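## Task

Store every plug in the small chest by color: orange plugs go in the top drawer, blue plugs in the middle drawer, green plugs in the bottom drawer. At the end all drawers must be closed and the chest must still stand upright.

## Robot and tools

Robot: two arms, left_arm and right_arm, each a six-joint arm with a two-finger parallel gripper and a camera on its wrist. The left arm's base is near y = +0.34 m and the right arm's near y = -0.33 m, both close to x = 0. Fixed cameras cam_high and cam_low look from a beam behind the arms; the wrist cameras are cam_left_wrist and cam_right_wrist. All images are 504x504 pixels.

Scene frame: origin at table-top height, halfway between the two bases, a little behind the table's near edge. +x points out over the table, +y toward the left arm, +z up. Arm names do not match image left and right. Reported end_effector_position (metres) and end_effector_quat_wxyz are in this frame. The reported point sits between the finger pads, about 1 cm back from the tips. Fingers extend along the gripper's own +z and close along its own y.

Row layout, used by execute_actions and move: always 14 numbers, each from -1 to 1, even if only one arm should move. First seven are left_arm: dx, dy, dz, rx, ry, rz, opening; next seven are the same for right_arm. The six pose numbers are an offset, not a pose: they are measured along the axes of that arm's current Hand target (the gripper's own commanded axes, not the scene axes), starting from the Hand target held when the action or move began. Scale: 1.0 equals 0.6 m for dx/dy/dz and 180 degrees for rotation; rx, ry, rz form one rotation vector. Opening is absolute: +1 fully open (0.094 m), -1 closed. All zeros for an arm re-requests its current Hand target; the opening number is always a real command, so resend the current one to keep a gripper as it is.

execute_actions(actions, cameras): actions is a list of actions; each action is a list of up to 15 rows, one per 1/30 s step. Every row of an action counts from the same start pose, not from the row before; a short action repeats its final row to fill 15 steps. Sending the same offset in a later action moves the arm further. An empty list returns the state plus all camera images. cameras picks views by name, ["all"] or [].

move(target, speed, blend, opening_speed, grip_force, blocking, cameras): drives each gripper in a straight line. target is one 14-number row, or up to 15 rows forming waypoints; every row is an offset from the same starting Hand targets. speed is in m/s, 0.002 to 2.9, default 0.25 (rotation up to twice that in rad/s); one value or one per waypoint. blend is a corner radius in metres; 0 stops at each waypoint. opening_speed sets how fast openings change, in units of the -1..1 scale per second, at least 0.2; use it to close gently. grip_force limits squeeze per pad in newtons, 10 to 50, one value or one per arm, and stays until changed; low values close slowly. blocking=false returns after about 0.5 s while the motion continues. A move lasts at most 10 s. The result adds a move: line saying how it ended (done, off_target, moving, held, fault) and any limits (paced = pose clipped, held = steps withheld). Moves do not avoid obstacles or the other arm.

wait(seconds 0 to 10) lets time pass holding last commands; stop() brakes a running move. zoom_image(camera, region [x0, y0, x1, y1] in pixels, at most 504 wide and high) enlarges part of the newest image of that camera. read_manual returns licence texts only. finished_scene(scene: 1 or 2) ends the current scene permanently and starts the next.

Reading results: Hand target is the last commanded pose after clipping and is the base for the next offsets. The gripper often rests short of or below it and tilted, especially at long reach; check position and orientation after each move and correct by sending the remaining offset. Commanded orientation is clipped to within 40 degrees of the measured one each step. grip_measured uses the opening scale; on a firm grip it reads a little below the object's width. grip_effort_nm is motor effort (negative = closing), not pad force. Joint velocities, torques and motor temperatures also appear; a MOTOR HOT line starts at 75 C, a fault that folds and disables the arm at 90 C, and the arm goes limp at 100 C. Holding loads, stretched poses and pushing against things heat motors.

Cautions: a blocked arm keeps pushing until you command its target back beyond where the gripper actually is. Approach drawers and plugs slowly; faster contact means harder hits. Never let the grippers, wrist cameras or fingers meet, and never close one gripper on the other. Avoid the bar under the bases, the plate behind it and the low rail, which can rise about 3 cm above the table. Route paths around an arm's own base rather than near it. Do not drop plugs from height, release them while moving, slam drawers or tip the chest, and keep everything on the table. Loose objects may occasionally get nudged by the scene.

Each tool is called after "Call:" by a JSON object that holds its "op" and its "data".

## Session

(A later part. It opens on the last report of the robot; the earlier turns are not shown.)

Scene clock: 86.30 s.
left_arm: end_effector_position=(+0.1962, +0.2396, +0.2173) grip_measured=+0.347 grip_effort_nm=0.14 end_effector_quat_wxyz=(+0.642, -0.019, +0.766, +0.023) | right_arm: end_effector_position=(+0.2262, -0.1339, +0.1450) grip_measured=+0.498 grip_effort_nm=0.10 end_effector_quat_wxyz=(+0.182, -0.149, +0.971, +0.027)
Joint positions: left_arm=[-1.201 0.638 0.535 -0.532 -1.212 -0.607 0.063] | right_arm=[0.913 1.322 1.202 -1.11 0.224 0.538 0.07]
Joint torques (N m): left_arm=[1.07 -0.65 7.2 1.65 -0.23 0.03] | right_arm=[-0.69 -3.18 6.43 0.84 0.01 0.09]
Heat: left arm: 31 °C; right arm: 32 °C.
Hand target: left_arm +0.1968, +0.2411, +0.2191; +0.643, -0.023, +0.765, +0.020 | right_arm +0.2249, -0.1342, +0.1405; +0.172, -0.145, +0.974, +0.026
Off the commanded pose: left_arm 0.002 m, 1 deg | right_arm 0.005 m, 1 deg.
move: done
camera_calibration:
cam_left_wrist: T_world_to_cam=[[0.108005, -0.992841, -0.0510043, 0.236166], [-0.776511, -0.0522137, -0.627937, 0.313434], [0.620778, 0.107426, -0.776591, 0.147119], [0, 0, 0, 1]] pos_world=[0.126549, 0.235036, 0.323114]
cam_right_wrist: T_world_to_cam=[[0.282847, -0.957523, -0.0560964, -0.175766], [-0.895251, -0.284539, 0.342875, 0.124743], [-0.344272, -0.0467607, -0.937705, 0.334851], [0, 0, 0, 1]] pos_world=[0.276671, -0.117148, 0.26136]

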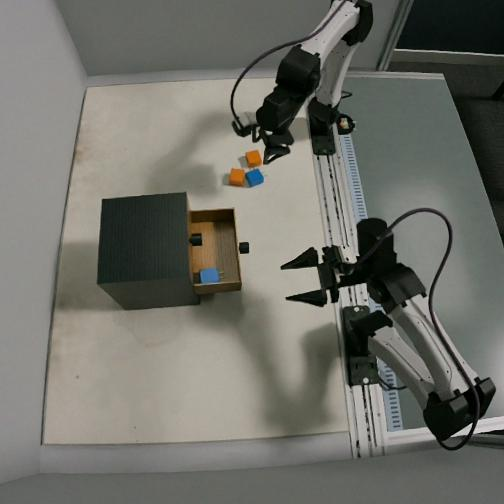

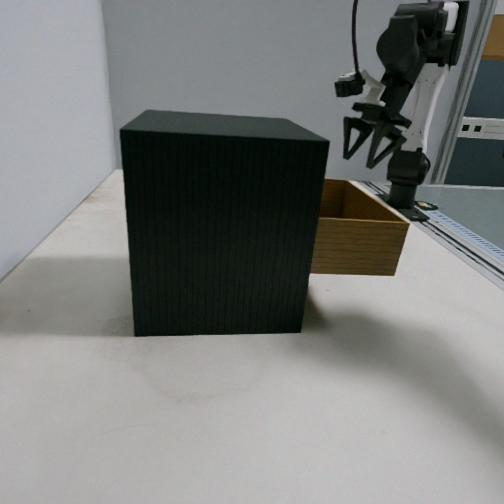

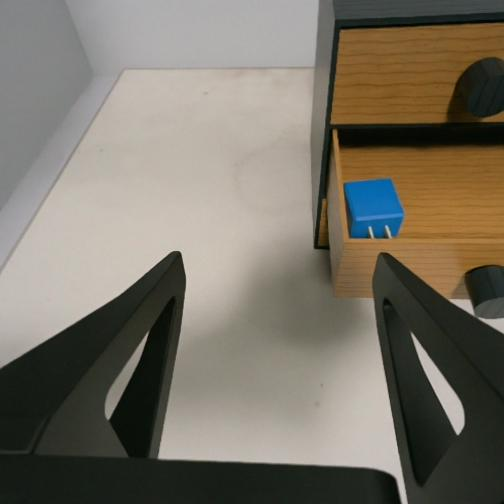

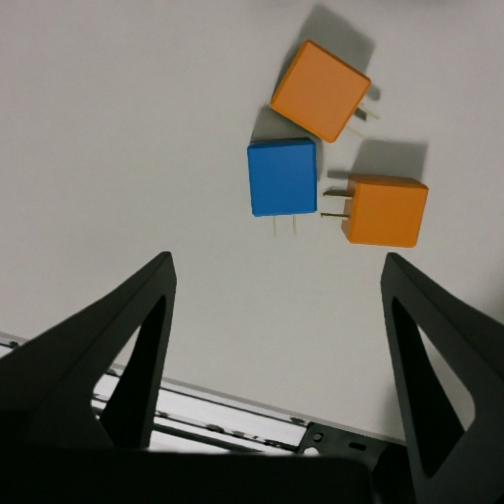

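Call:
{"op": "move", "data": {"target": [[0,0,0,0,0,0,0.35,0.006,-0.003,0.04,0,0,0,0.15],[0,0,0,0,0,0,0.35,0.032,-0.003,0.198,0,0,0,0.15],[0,0,0,0,0,0,0.35,0.032,-0.003,0.198,0,0,0,-0.33],[0,0,0,0,0,0,0.35,-0.03,-0.003,0.026,0,0,0,-0.33]], "speed": [0.2,0.15,0.1,0.15], "opening_speed": 1.5, "cameras": ["cam_high","cam_right_wrist"]}}

Scene clock: 93.43 s.
left_arm: end_effector_position=(+0.1962, +0.2396, +0.2173) grip_measured=+0.347 grip_effort_nm=0.14 end_effector_quat_wxyz=(+0.642, -0.019, +0.766, +0.023) | right_arm: end_effector_position=(+0.2441, -0.1361, +0.1119) grip_measured=-0.195 grip_effort_nm=-1.02 end_effector_quat_wxyz=(+0.149, -0.147, +0.978, +0.003)
Joint positions: left_arm=[-1.201 0.638 0.535 -0.532 -1.212 -0.607 0.063] | right_arm=[0.846 1.43 1.183 -1.054 0.201 0.49 0.038]
Joint torques (N m): left_arm=[1.25 -0.66 6.97 1.63 -0.26 0.06] | right_arm=[0.13 -8.01 9.52 0.74 0.04 0.03]
Heat: left arm: 31 °C; right arm: 32 °C.
Hand target: left_arm +0.1968, +0.2411, +0.2191; +0.643, -0.023, +0.765, +0.020 | right_arm +0.2466, -0.1294, +0.1319; +0.172, -0.145, +0.974, +0.026
Off the commanded pose: left_arm 0.002 m, 1 deg | right_arm 0.021 m, 4 deg.
move: off_target (right_arm)
camera_calibration:
cam_right_wrist: T_world_to_cam=[[0.268486, -0.963116, -0.0179596, -0.186373], [-0.876431, -0.251973, 0.410339, 0.143691], [-0.399729, -0.09443, -0.911756, 0.313967], [0, 0, 0, 1]] pos_world=[0.301475, -0.113645, 0.223952]
Images, in order (width x height): cam_high 504x504, cam_right_wrist 504x504.

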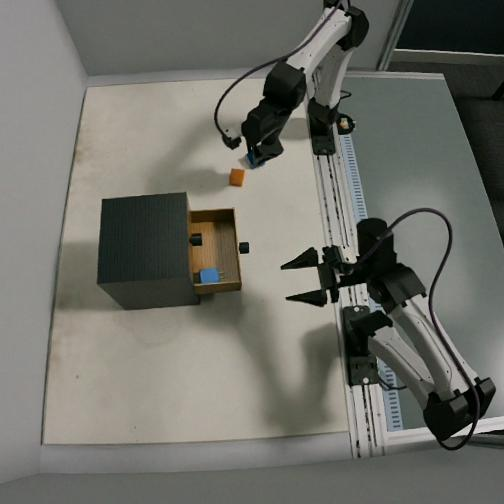

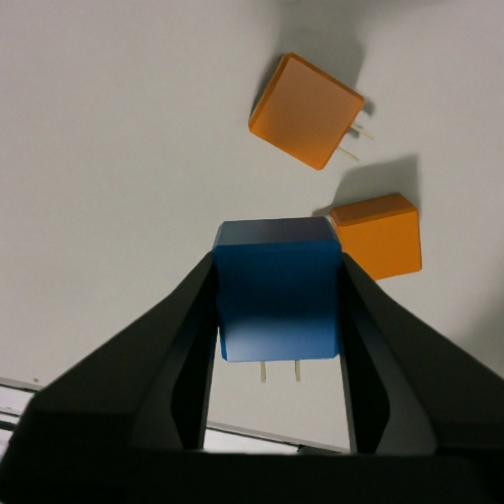

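Call:
{"op": "move", "data": {"target": [[0,0,0,0,0,0,0.35,-0.129,0.115,-0.136,-0.079,-0.191,-0.103,-0.33],[0,0,0,0,0,0,0.35,-0.299,0.277,-0.074,-0.079,-0.191,-0.103,-0.33],[0,0,0,0,0,0,0.35,-0.269,0.286,0.057,-0.079,-0.191,-0.103,-0.33],[0,0,0,0,0,0,0.35,-0.269,0.286,0.057,-0.079,-0.191,-0.103,0.05],[0,0,0,0,0,0,0.35,-0.299,0.277,-0.074,-0.079,-0.191,-0.103,0.05],[0,0,0,0,0,0,0.35,-0.129,0.115,-0.15,-0.079,-0.191,-0.103,0.05],[0.13,-0.224,0.026,0,0,0,0.35,-0.053,-0.0525,0.005,-0.1297,-0.0247,-0.3134,0.4]], "speed": [0.25,0.25,0.12,0.1,0.2,0.3,0.25], "blend": [0.03,0.01,0,0,0.02,0.03,0], "opening_speed": 1.5, "cameras": ["all"]}}

Scene clock: 106.00 s.
left_arm: end_effector_position=(+0.2056, +0.1149, +0.1289) grip_measured=+0.347 grip_effort_nm=0.14 end_effector_quat_wxyz=(+0.631, -0.001, +0.775, +0.037) | right_arm: end_effector_position=(+0.2805, -0.1542, +0.1317) grip_measured=+0.398 grip_effort_nm=0.10 end_effector_quat_wxyz=(+0.158, -0.612, +0.764, +0.131)
Joint positions: left_arm=[-1.352 1.453 0.66 -0.248 -1.293 -0.981 0.063] | right_arm=[0.441 1.484 1.29 -1.096 -0.324 -0.9 0.066]
Joint torques (N m): left_arm=[-0.03 -5.33 8.08 1.35 -0.74 -0.16] | right_arm=[-0.7 -4.75 9.58 0.68 -0.37 -0.09]
Heat: left arm: 31 °C; right arm: 33 °C.
Hand target: left_arm +0.2070, +0.1071, +0.1395; +0.643, -0.023, +0.765, +0.020 | right_arm +0.2855, -0.1504, +0.1401; +0.168, -0.614, +0.759, +0.136
Off the commanded pose: left_arm 0.013 m, 4 deg | right_arm 0.010 m, 1 deg.
move: off_target (left_arm)
camera_calibration:
cam_left_wrist: T_world_to_cam=[[0.0969107, -0.990485, -0.0977092, 0.114884], [-0.796092, -0.0182187, -0.604901, 0.255855], [0.597366, 0.136407, -0.790283, 0.0891824], [0, 0, 0, 1]] pos_world=[0.139276, 0.106287, 0.236471]
cam_right_wrist: T_world_to_cam=[[0.970944, -0.230317, -0.0649762, -0.291025], [-0.200772, -0.931746, 0.302555, -0.11724], [-0.130225, -0.280719, -0.950915, 0.245773], [0, 0, 0, 1]] pos_world=[0.291036, -0.107273, 0.250271]

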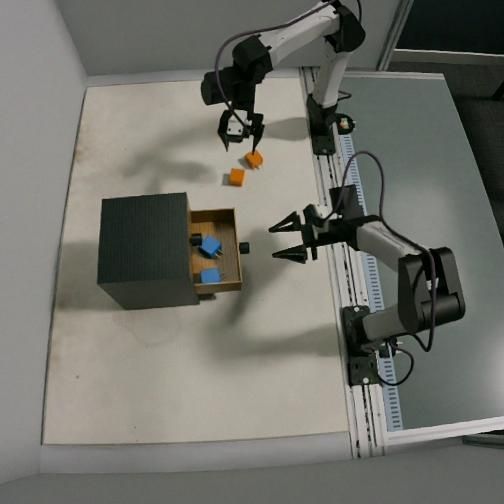

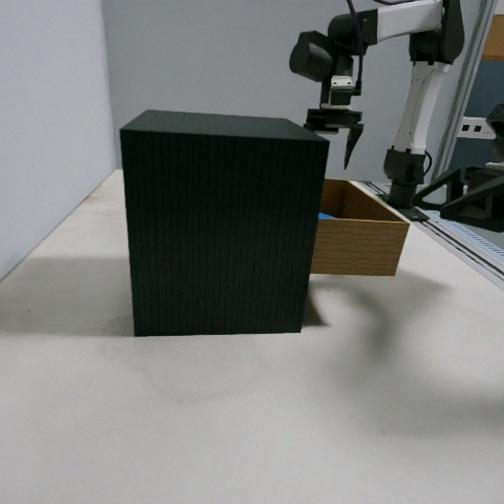

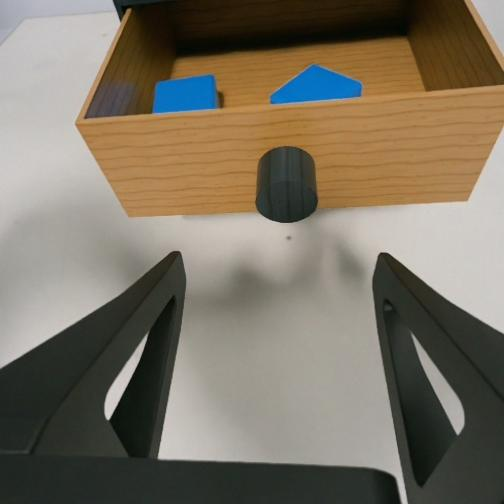

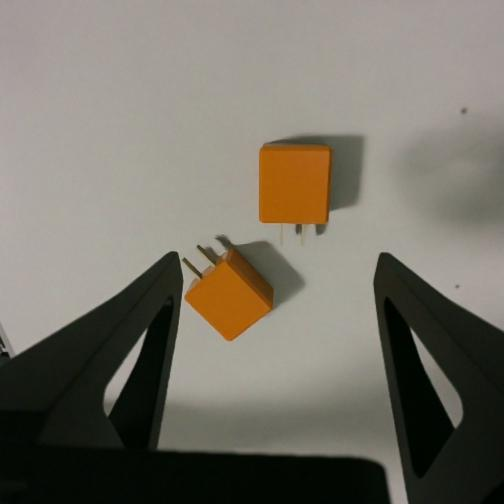

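Call:
{"op": "move", "data": {"target": [[-0.021,0,0.1207,0,0,0,0.35,0.063,-0.0105,0.189,0,0,0,0.4],[-0.021,0,0.1207,0,0,0,-0.46,0.063,-0.0105,0.189,0,0,0,0.4],[-0.0545,0,0.314,0,0,0,-0.46,0.063,-0.0105,0.189,0,0,0,-0.33],[-0.0545,0,0.314,0,0,0,0.35,-0.014,-0.0105,0.023,0,0,0,-0.33],[-0.036,0,0.2077,0,0,0,0.35,-0.014,-0.0105,0.023,0,0,0,-0.33],[-0.159,0,0.186,0,0,0,0.35,-0.014,-0.0105,0.023,0,0,0,-0.33]], "speed": [0.2,0.1,0.1,0.15,0.2,0.2], "blend": [0,0,0,0,0.01,0], "opening_speed": 2, "cameras": ["cam_high","cam_left_wrist","cam_right_wrist"]}}

Scene clock: 116.70 s.
left_arm: end_effector_position=(+0.3315, +0.1143, +0.1946) grip_measured=+0.347 grip_effort_nm=0.14 end_effector_quat_wxyz=(+0.629, +0.002, +0.777, +0.036) | right_arm: end_effector_position=(+0.2911, -0.1441, +0.1089) grip_measured=-0.198 grip_effort_nm=-1.03 end_effector_quat_wxyz=(+0.138, -0.613, +0.766, +0.138)
Joint positions: left_arm=[-0.909 1.481 0.811 0.253 -0.936 -0.298 0.063] | right_arm=[0.455 1.576 1.299 -1.052 -0.325 -0.891 0.038]
Joint torques (N m): left_arm=[0.51 -9.7 8.85 2 -0.33 -0.15] | right_arm=[0.17 -9.52 9.33 0.63 -0.3 0.05]
Heat: left arm: 31 °C; right arm: 33 °C.
Hand target: left_arm +0.3332, +0.1150, +0.2142; +0.643, -0.024, +0.765, +0.020 | right_arm +0.2944, -0.1387, +0.1311; +0.168, -0.614, +0.759, +0.136
Off the commanded pose: left_arm 0.020 m, 4 deg | right_arm 0.023 m, 4 deg.
move: off_target (left_arm, right_arm); target 4's new opening was sent with left_arm's hand 0.014 m and 2 deg from that target
camera_calibration:
cam_left_wrist: T_world_to_cam=[[0.0901105, -0.990901, -0.099979, 0.111235], [-0.798741, -0.0119406, -0.601556, 0.395263], [0.594889, 0.134064, -0.792549, 0.0675966], [0, 0, 0, 1]] pos_world=[0.265477, 0.105881, 0.302468]
cam_right_wrist: T_world_to_cam=[[0.968922, -0.226094, -0.100357, -0.295399], [-0.18316, -0.928416, 0.323259, -0.105748], [-0.16626, -0.294832, -0.940974, 0.235721], [0, 0, 0, 1]] pos_world=[0.306041, -0.0954677, 0.226346]
Images, in order (width x height): cam_high 504x504, cam_left_wrist 504x504, cam_right_wrist 504x504.

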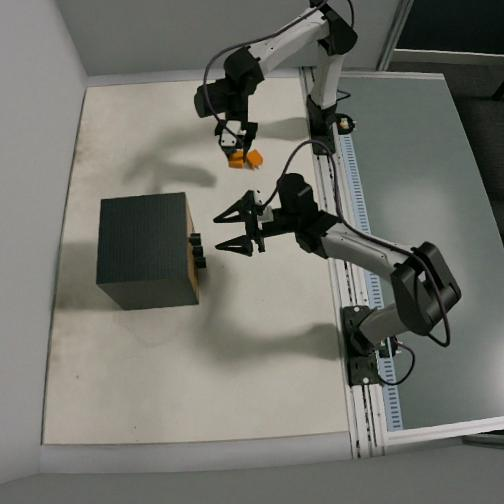

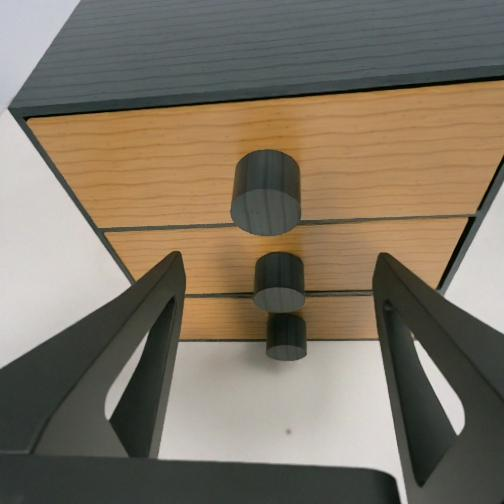

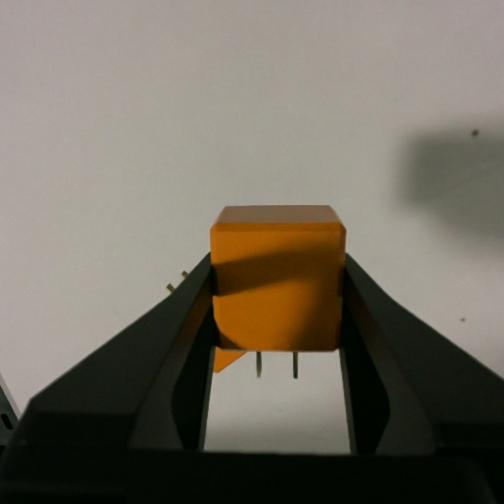

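Call:
{"op": "move", "data": {"target": [[-0.0025,0.004,0.101,0,0,0,0.35,0,0,0,0,0,0,-0.33],[-0.0025,0.004,0.101,0,0,0,-0.46,0,0,0,0,0,0,-0.33],[0.0305,0.004,-0.09,0,0,0,-0.46,0,0,0,0,0,0,-0.33],[0.0305,0.004,-0.09,0,0,0,0.35,0,0,0,0,0,0,-0.33],[0.0505,0.004,-0.205,0,0,0,0.35,0,0,0,0,0,0,-0.33],[-0.0125,0.223,-0.2185,0,0,0,0.35,-0.232,0.055,-0.166,0.1367,-0.16,0.1635,-0.33]], "speed": [0.15,0.1,0.1,0.1,0.2,0.25], "blend": [0,0,0,0,0.01,0], "opening_speed": 2, "cameras": ["all"]}}

Scene clock: 126.90 s.
left_arm: end_effector_position=(+0.1967, +0.2389, +0.2440) grip_measured=+0.347 grip_effort_nm=0.14 end_effector_quat_wxyz=(+0.643, -0.020, +0.766, +0.021) | right_arm: end_effector_position=(+0.2751, -0.0541, +0.2460) grip_measured=-0.198 grip_effort_nm=-1.03 end_effector_quat_wxyz=(+0.392, -0.321, +0.851, +0.137)
Joint positions: left_arm=[-1.191 0.66 0.64 -0.595 -1.203 -0.591 0.063] | right_arm=[0.929 1.28 1.297 -0.713 0.169 0.091 0.038]
Joint torques (N m): left_arm=[0.75 -0.61 6.54 1.64 -0.24 0.01] | right_arm=[0.16 -6.54 10.77 1.9 0.15 0.09]
Heat: left arm: 32 °C; right arm: 33 °C.
Hand target: left_arm +0.1973, +0.2405, +0.2442; +0.643, -0.023, +0.765, +0.020 | right_arm +0.2795, -0.0495, +0.2801; +0.433, -0.304, +0.834, +0.158
Off the commanded pose: left_arm 0.002 m, 0 deg | right_arm 0.035 m, 6 deg.
move: off_target (right_arm); target 2's new opening was sent with left_arm's hand 0.016 m and 2 deg from that target; target 4's new opening was sent with left_arm's hand 0.017 m and 3 deg from that target
camera_calibration:
cam_left_wrist: T_world_to_cam=[[0.108058, -0.993054, -0.0465509, 0.235672], [-0.77569, -0.0549337, -0.628719, 0.331241], [0.621794, 0.104047, -0.776238, 0.168104], [0, 0, 0, 1]] pos_world=[0.126948, 0.234741, 0.349716]
cam_right_wrist: T_world_to_cam=[[0.661516, -0.748796, -0.0412437, -0.204046], [-0.746234, -0.651805, -0.13522, 0.213391], [0.0743697, 0.120228, -0.989957, 0.356855], [0, 0, 0, 1]] pos_world=[0.26768, -0.0566034, 0.37371]

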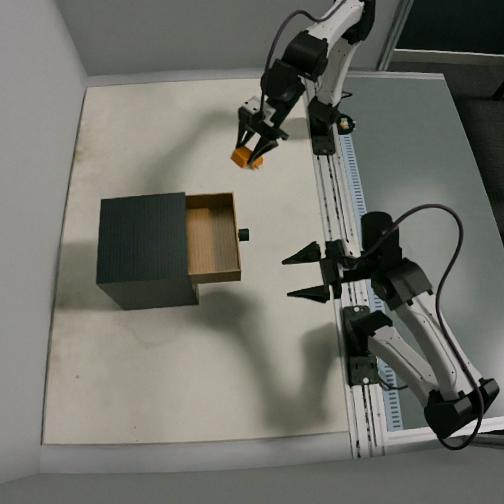

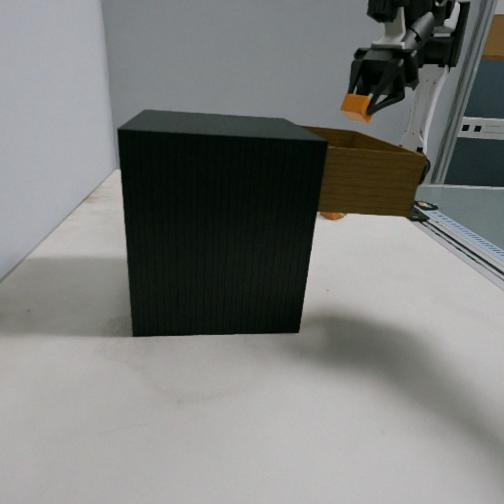

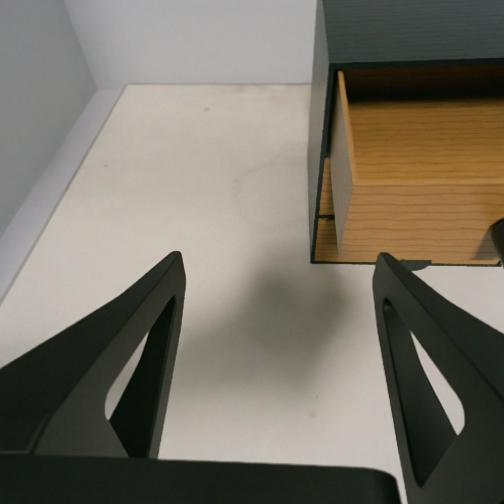

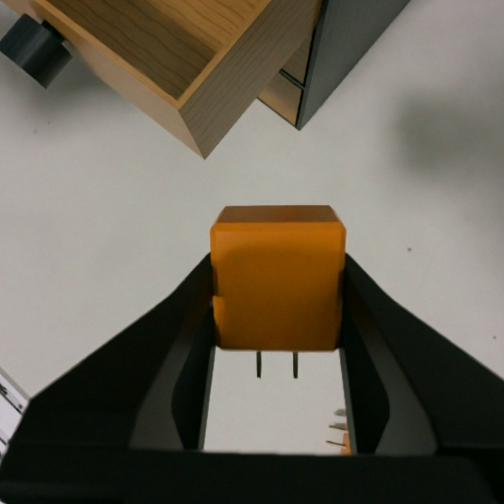

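Call:
{"op": "move", "data": {"target": [[0,0,0,0,0,0,0.35,-0.087,0.042,0.036,0,0,0,-0.33],[0,0,0,0,0,0,0.35,-0.187,0.168,0.208,0,0,0,-0.33],[0,0,0,0,0,0,0.35,-0.099,0.163,0.292,0,0,0,-0.33]], "speed": [0.2,0.25,0.12], "blend": [0.02,0.01,0], "cameras": ["cam_high","cam_right_wrist"]}}

Scene clock: 131.87 s.
left_arm: end_effector_position=(+0.1967, +0.2389, +0.2440) grip_measured=+0.347 grip_effort_nm=0.14 end_effector_quat_wxyz=(+0.643, -0.020, +0.766, +0.021) | right_arm: end_effector_position=(+0.3580, +0.1440, +0.2155) grip_measured=-0.198 grip_effort_nm=-1.03 end_effector_quat_wxyz=(+0.428, -0.304, +0.837, +0.153)
Joint positions: left_arm=[-1.191 0.66 0.64 -0.595 -1.203 -0.591 0.063] | right_arm=[1.063 2.036 1.949 -0.54 0.292 0.178 0.038]
Joint torques (N m): left_arm=[1.18 -0.57 6.45 1.68 -0.25 0.08] | right_arm=[0.03 -13.87 6.22 1.56 0.07 -0.01]
Heat: left arm: 32 °C; right arm: 33 °C.
Hand target: left_arm +0.1973, +0.2405, +0.2442; +0.643, -0.023, +0.765, +0.020 | right_arm +0.3524, +0.1395, +0.2282; +0.433, -0.304, +0.834, +0.158
Off the commanded pose: left_arm 0.002 m, 0 deg | right_arm 0.014 m, 1 deg.
move: off_target (right_arm)
camera_calibration:
cam_right_wrist: T_world_to_cam=[[0.651268, -0.756901, -0.054322, -0.104184], [-0.747099, -0.626991, -0.220738, 0.415324], [0.133017, 0.184343, -0.973819, 0.262989], [0, 0, 0, 1]] pos_world=[0.343158, 0.133067, 0.342122]
Images, in order (width x height): cam_high 504x504, cam_right_wrist 504x504.

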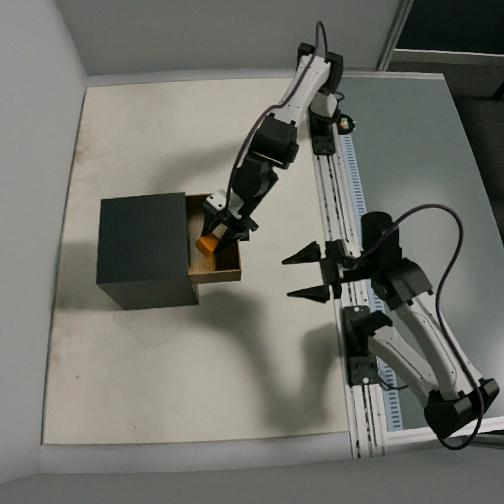

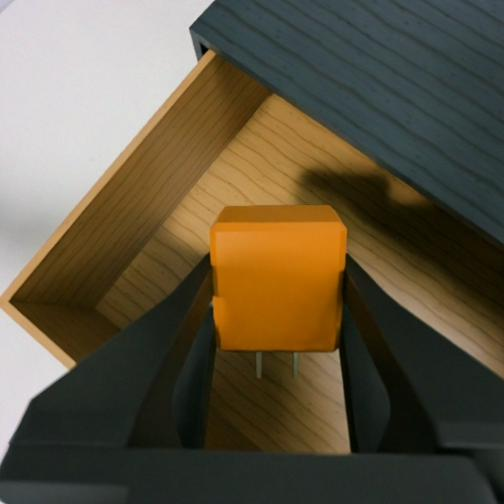

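Call:
{"op": "move", "data": {"target": [[0,0,0,0,0,0,0.35,0.0136,0,0.0096,0,0,0,-0.33],[0,0,0,0,0,0,0.35,0.0136,0,0.0096,0,0,0,0.05],[0,0,0,0,0,0,0.35,-0.082,-0.006,-0.144,0,0,0,0.05],[0,0,0,0,0,0,0.35,0.09,-0.14,-0.2725,0,0,0,0.05],[0,0,0,0,0,0,0.35,0.414,-0.309,-0.334,0.325,0.1467,0.425,0.5]], "speed": [0.12,0.1,0.2,0.3,0.3], "blend": [0,0,0.02,0.03,0], "opening_speed": 1.5, "cameras": ["cam_high","cam_right_wrist"]}}

Scene clock: 139.57 s.
left_arm: end_effector_position=(+0.1967, +0.2389, +0.2440) grip_measured=+0.347 grip_effort_nm=0.14 end_effector_quat_wxyz=(+0.643, -0.020, +0.766, +0.021) | right_arm: end_effector_position=(+0.2383, -0.1990, +0.1405) grip_measured=+0.498 grip_effort_nm=0.10 end_effector_quat_wxyz=(+0.159, +0.450, +0.875, -0.074)
Joint positions: left_arm=[-1.191 0.66 0.64 -0.595 -1.203 -0.591 0.063] | right_arm=[0.808 1.515 1.373 -1.445 0.372 1.737 0.07]
Joint torques (N m): left_arm=[1.03 -0.75 6.52 1.64 -0.22 0.08] | right_arm=[-0.64 -4.44 6.67 0.08 0.14 0.09]
Heat: left arm: 32 °C; right arm: 33 °C.
Hand target: left_arm +0.1973, +0.2405, +0.2442; +0.643, -0.023, +0.765, +0.020 | right_arm +0.2370, -0.1998, +0.1400; +0.154, +0.455, +0.873, -0.080
Off the commanded pose: left_arm 0.002 m, 0 deg | right_arm 0.002 m, 1 deg.
move: done; target 2's new opening was sent with right_arm's hand 0.011 m and 1 deg from that target
camera_calibration:
cam_right_wrist: T_world_to_cam=[[-0.820726, -0.566995, -0.0701795, 0.100857], [-0.55098, 0.753024, 0.359689, 0.240611], [-0.151095, 0.333873, -0.930429, 0.360494], [0, 0, 0, 1]] pos_world=[0.269817, -0.244359, 0.255947]
Images, in order (width x height): cam_high 504x504, cam_right_wrist 504x504.

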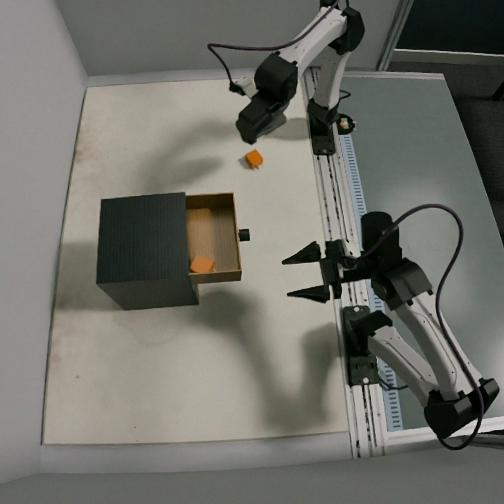

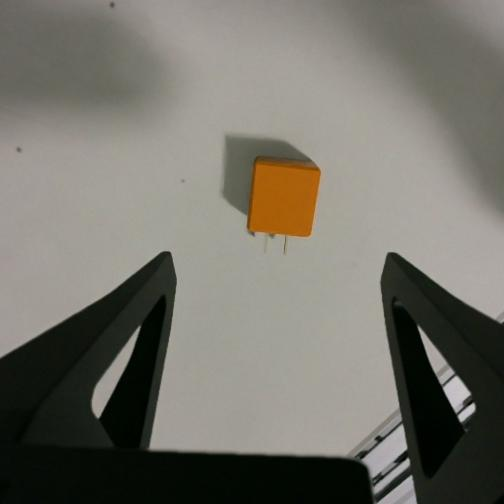

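Call:
{"op": "move", "data": {"target": [[0,0,0,0,0,0,0.35,0.067,0.001,0.187,0,0,0,0.5],[0,0,0,0,0,0,0.35,0.067,0.001,0.187,0,0,0,-0.33],[0,0,0,0,0,0,0.35,0.004,0.001,0.015,0,0,0,-0.33],[0,0,0,0,0,0,0.35,0.0645,0.179,-0.2895,-0.325,-0.1467,-0.425,-0.33],[0,0,0,0,0,0,0.35,0.15,0.389,-0.338,-0.325,-0.1467,-0.425,-0.33],[0,0,0,0,0,0,0.35,0.193,0.404,-0.221,-0.325,-0.1467,-0.425,-0.33]], "speed": [0.2,0.2,0.25,0.3,0.25,0.12], "blend": [0,0,0.02,0.02,0.01,0], "opening_speed": 1.5, "cameras": ["cam_high","cam_right_wrist"]}}

Scene clock: 149.07 s.
left_arm: end_effector_position=(+0.1967, +0.2389, +0.2440) grip_measured=+0.347 grip_effort_nm=0.14 end_effector_quat_wxyz=(+0.643, -0.020, +0.766, +0.021) | right_arm: end_effector_position=(+0.3461, +0.0656, +0.2211) grip_measured=-0.203 grip_effort_nm=-1.02 end_effector_quat_wxyz=(+0.427, -0.305, +0.838, +0.152)
Joint positions: left_arm=[-1.191 0.66 0.64 -0.595 -1.203 -0.591 0.063] | right_arm=[0.984 1.737 1.569 -0.45 0.227 0.129 0.037]
Joint torques (N m): left_arm=[1.06 -0.75 6.64 1.7 -0.21 0] | right_arm=[-0.79 -9.24 6.87 1.79 -0.04 -0.05]
Motor temperatures (°C): left_arm=[18 25 33 28 19 20 20] | right_arm=[18 29 33 23 16 20 21]
Heat: left arm: 33 °C; right arm: 33 °C.
Hand target: left_arm +0.1973, +0.2405, +0.2442; +0.643, -0.023, +0.765, +0.020 | right_arm +0.3474, +0.0653, +0.2254; +0.433, -0.304, +0.834, +0.158
Off the commanded pose: left_arm 0.002 m, 0 deg | right_arm 0.004 m, 1 deg.
move: done
camera_calibration:
cam_right_wrist: T_world_to_cam=[[0.652051, -0.756362, -0.0524077, -0.156198], [-0.746487, -0.628372, -0.218876, 0.357929], [0.132618, 0.18184, -0.974344, 0.284875], [0, 0, 0, 1]] pos_world=[0.331258, 0.0549687, 0.347723]
Images, in order (width x height): cam_high 504x504, cam_right_wrist 504x504.

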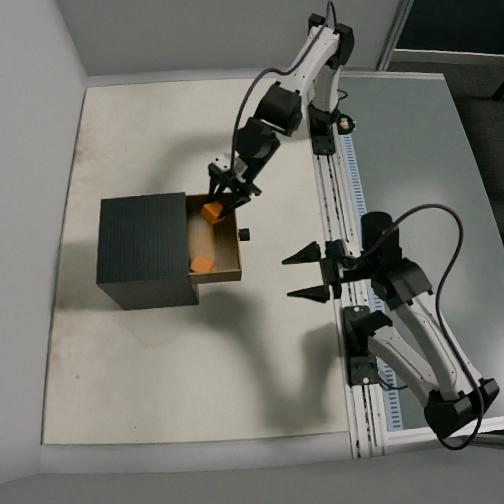

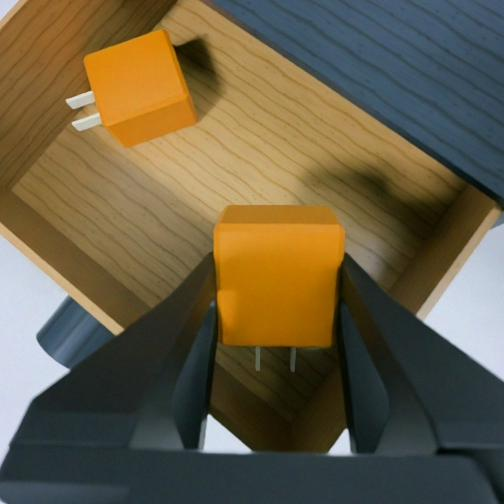

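Call:
{"op": "move", "data": {"target": [[0,0,0,0,0,0,0.35,0.007,-0.007,0.0247,0,0,0,-0.33],[0,0,0,0,0,0,0.35,0.007,-0.007,0.0247,0,0,0,0.05],[0,0,0,0,0,0,0.35,-0.082,-0.006,-0.144,0,0,0,0.05],[0,0,0,0,0,0,0.35,0.195,-0.177,-0.365,0,0,0,0.05],[0.0615,-0.2185,0.014,0,0,0,0.35,0.195,-0.177,-0.365,0,0,0,0.05]], "speed": [0.12,0.1,0.2,0.3,0.3], "blend": [0,0,0.02,0.03,0], "opening_speed": 1.5, "cameras": ["cam_high","cam_left_wrist"]}}

Scene clock: 154.13 s.
left_arm: end_effector_position=(+0.2044, +0.1132, +0.1960) grip_measured=+0.348 grip_effort_nm=0.14 end_effector_quat_wxyz=(+0.633, -0.002, +0.774, +0.027) | right_arm: end_effector_position=(+0.2275, -0.1755, +0.2549) grip_measured=+0.048 grip_effort_nm=0.10 end_effector_quat_wxyz=(+0.432, -0.300, +0.836, +0.155)
Joint positions: left_arm=[-1.348 1.315 0.826 -0.486 -1.286 -0.929 0.063] | right_arm=[0.621 0.778 1.027 -0.839 -0.07 -0.07 0.049]
Joint torques (N m): left_arm=[0.7 -4.1 9.11 1.22 -0.69 -0.18] | right_arm=[-0.83 -0.27 6.63 1.71 -0.17 -0.08]
Heat: left arm: 33 °C; right arm: 33 °C.
Hand target: left_arm +0.2073, +0.1097, +0.2064; +0.643, -0.023, +0.765, +0.020 | right_arm +0.2271, -0.1746, +0.2555; +0.433, -0.304, +0.834, +0.158
Off the commanded pose: left_arm 0.011 m, 3 deg | right_arm 0.001 m, 1 deg.
move: off_target (left_arm)
camera_calibration:
cam_left_wrist: T_world_to_cam=[[0.0855696, -0.993015, -0.0812383, 0.119239], [-0.793205, -0.0185565, -0.608671, 0.295607], [0.602912, 0.116522, -0.789252, 0.144148], [0, 0, 0, 1]] pos_world=[0.137365, 0.107095, 0.303383]
Images, in order (width x height): cam_high 504x504, cam_left_wrist 504x504.

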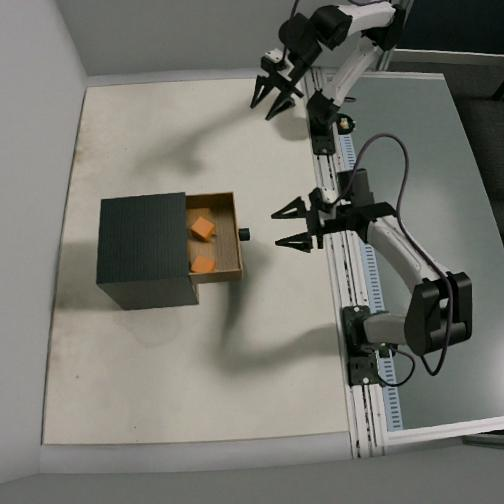

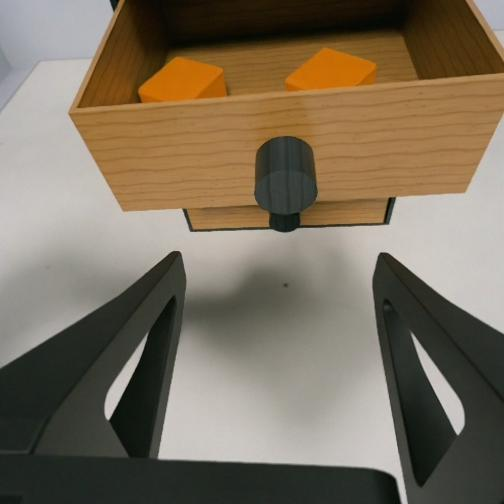

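Call:
{"op": "move", "data": {"target": [[-0.019,0,0.1207,0,0,0,0.35,0,0,0,0,0,0,0.05],[-0.019,0,0.1207,0,0,0,-0.46,0,0,0,0,0,0,0.05],[-0.0525,0,0.316,0,0,0,-0.46,0,0,0,0,0,0,0.05],[-0.0525,0,0.316,0,0,0,0.35,0,0,0,0,0,0,0.05],[-0.025,0,0.17,0,0,0,0.35,0,0,0,0,0,0,0.05]], "speed": [0.2,0.1,0.1,0.1,0.2], "opening_speed": 2, "cameras": ["cam_high","cam_low","cam_left_wrist","cam_right_wrist"]}}

Call:
{"op": "zoom_image", "data": {"camera": "cam_left_wrist", "region": [0, 40, 504, 400]}}

Call:
{"op": "zoom_image", "data": {"camera": "cam_high", "region": [80, 170, 240, 330]}}

Scene clock: 161.27 s.
left_arm: end_effector_position=(+0.3128, +0.1129, +0.1907) grip_measured=+0.347 grip_effort_nm=0.14 end_effector_quat_wxyz=(+0.633, -0.003, +0.774, +0.033) | right_arm: end_effector_position=(+0.2275, -0.1755, +0.2549) grip_measured=+0.048 grip_effort_nm=0.10 end_effector_quat_wxyz=(+0.432, -0.300, +0.836, +0.155)
Joint positions: left_arm=[-0.967 1.451 0.77 0.243 -0.993 -0.34 0.063] | right_arm=[0.621 0.778 1.027 -0.839 -0.07 -0.07 0.049]
Joint torques (N m): left_arm=[0.08 -10.44 6.94 1.99 -0.4 -0.08] | right_arm=[-0.8 -0.27 6.65 1.71 -0.17 -0.08]
Heat: left arm: 33 °C; right arm: 33 °C.
Hand target: left_arm +0.3101, +0.1161, +0.2037; +0.643, -0.023, +0.765, +0.020 | right_arm +0.2271, -0.1746, +0.2555; +0.433, -0.304, +0.834, +0.158
Off the commanded pose: left_arm 0.013 m, 3 deg | right_arm 0.001 m, 1 deg.
move: off_target (left_arm)
camera_calibration:
cam_left_wrist: T_world_to_cam=[[0.0942067, -0.991658, -0.0879771, 0.107685], [-0.79289, -0.0212958, -0.608993, 0.378643], [0.602039, 0.127127, -0.788282, 0.0735973], [0, 0, 0, 1]] pos_world=[0.245769, 0.105494, 0.29808]
cam_right_wrist: T_world_to_cam=[[0.647743, -0.75972, -0.0570499, -0.257868], [-0.748934, -0.621232, -0.230582, 0.130172], [0.139736, 0.192084, -0.971379, 0.376906], [0, 0, 0, 1]] pos_world=[0.211855, -0.187438, 0.381423]

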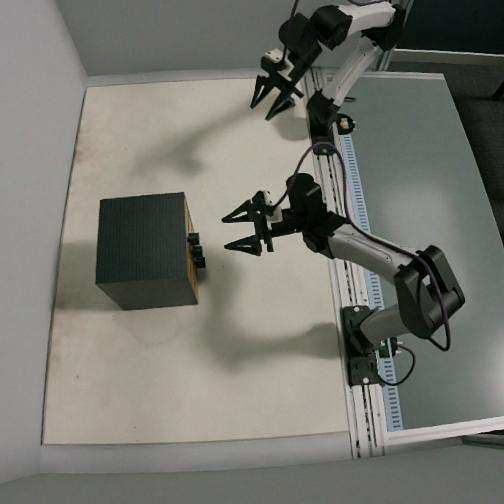

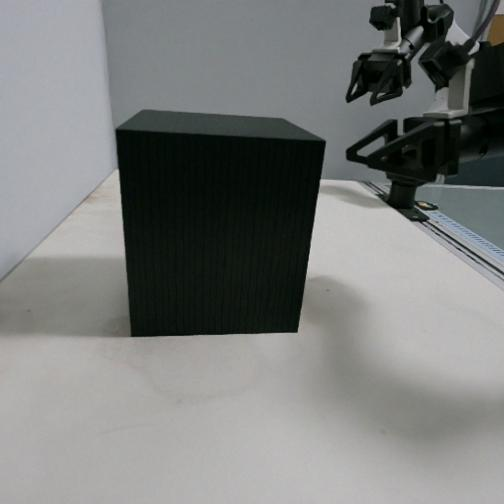

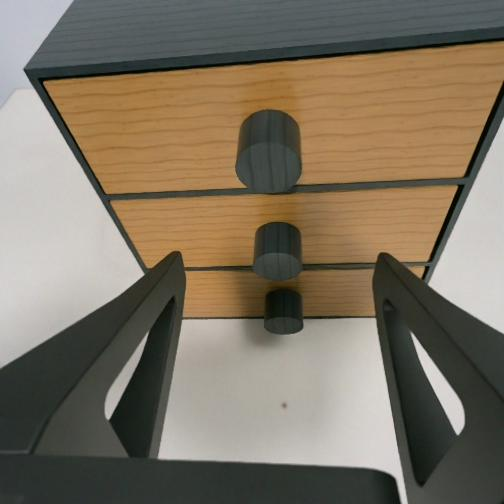

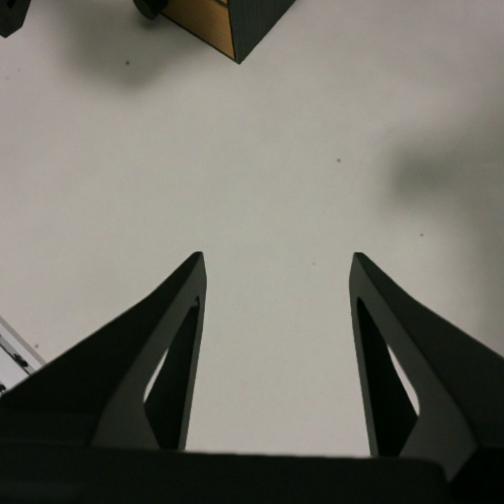

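Scaled by 1.000.

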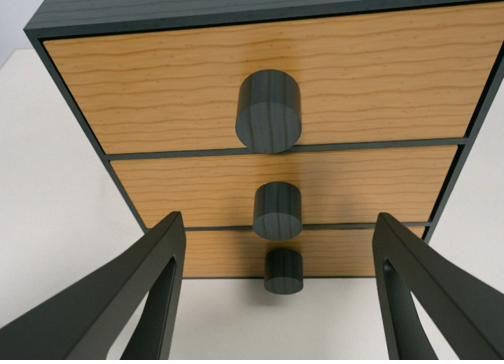

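Scaled by 3.150 from the camera's 504x504 image, which has a finer 720x720 frame.

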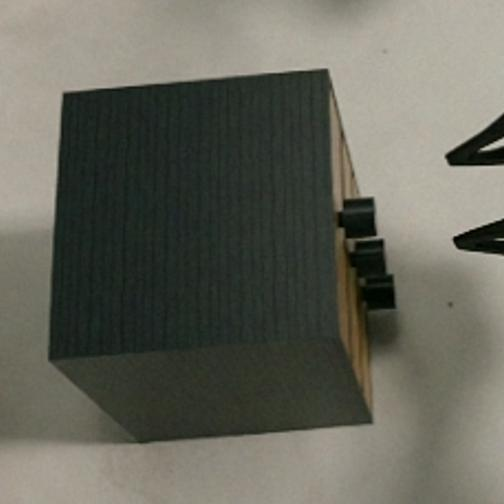

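All shut.

Call:
{"op": "finished_scene", "data": {"scene": 2}}

The scene is finished: the task was done.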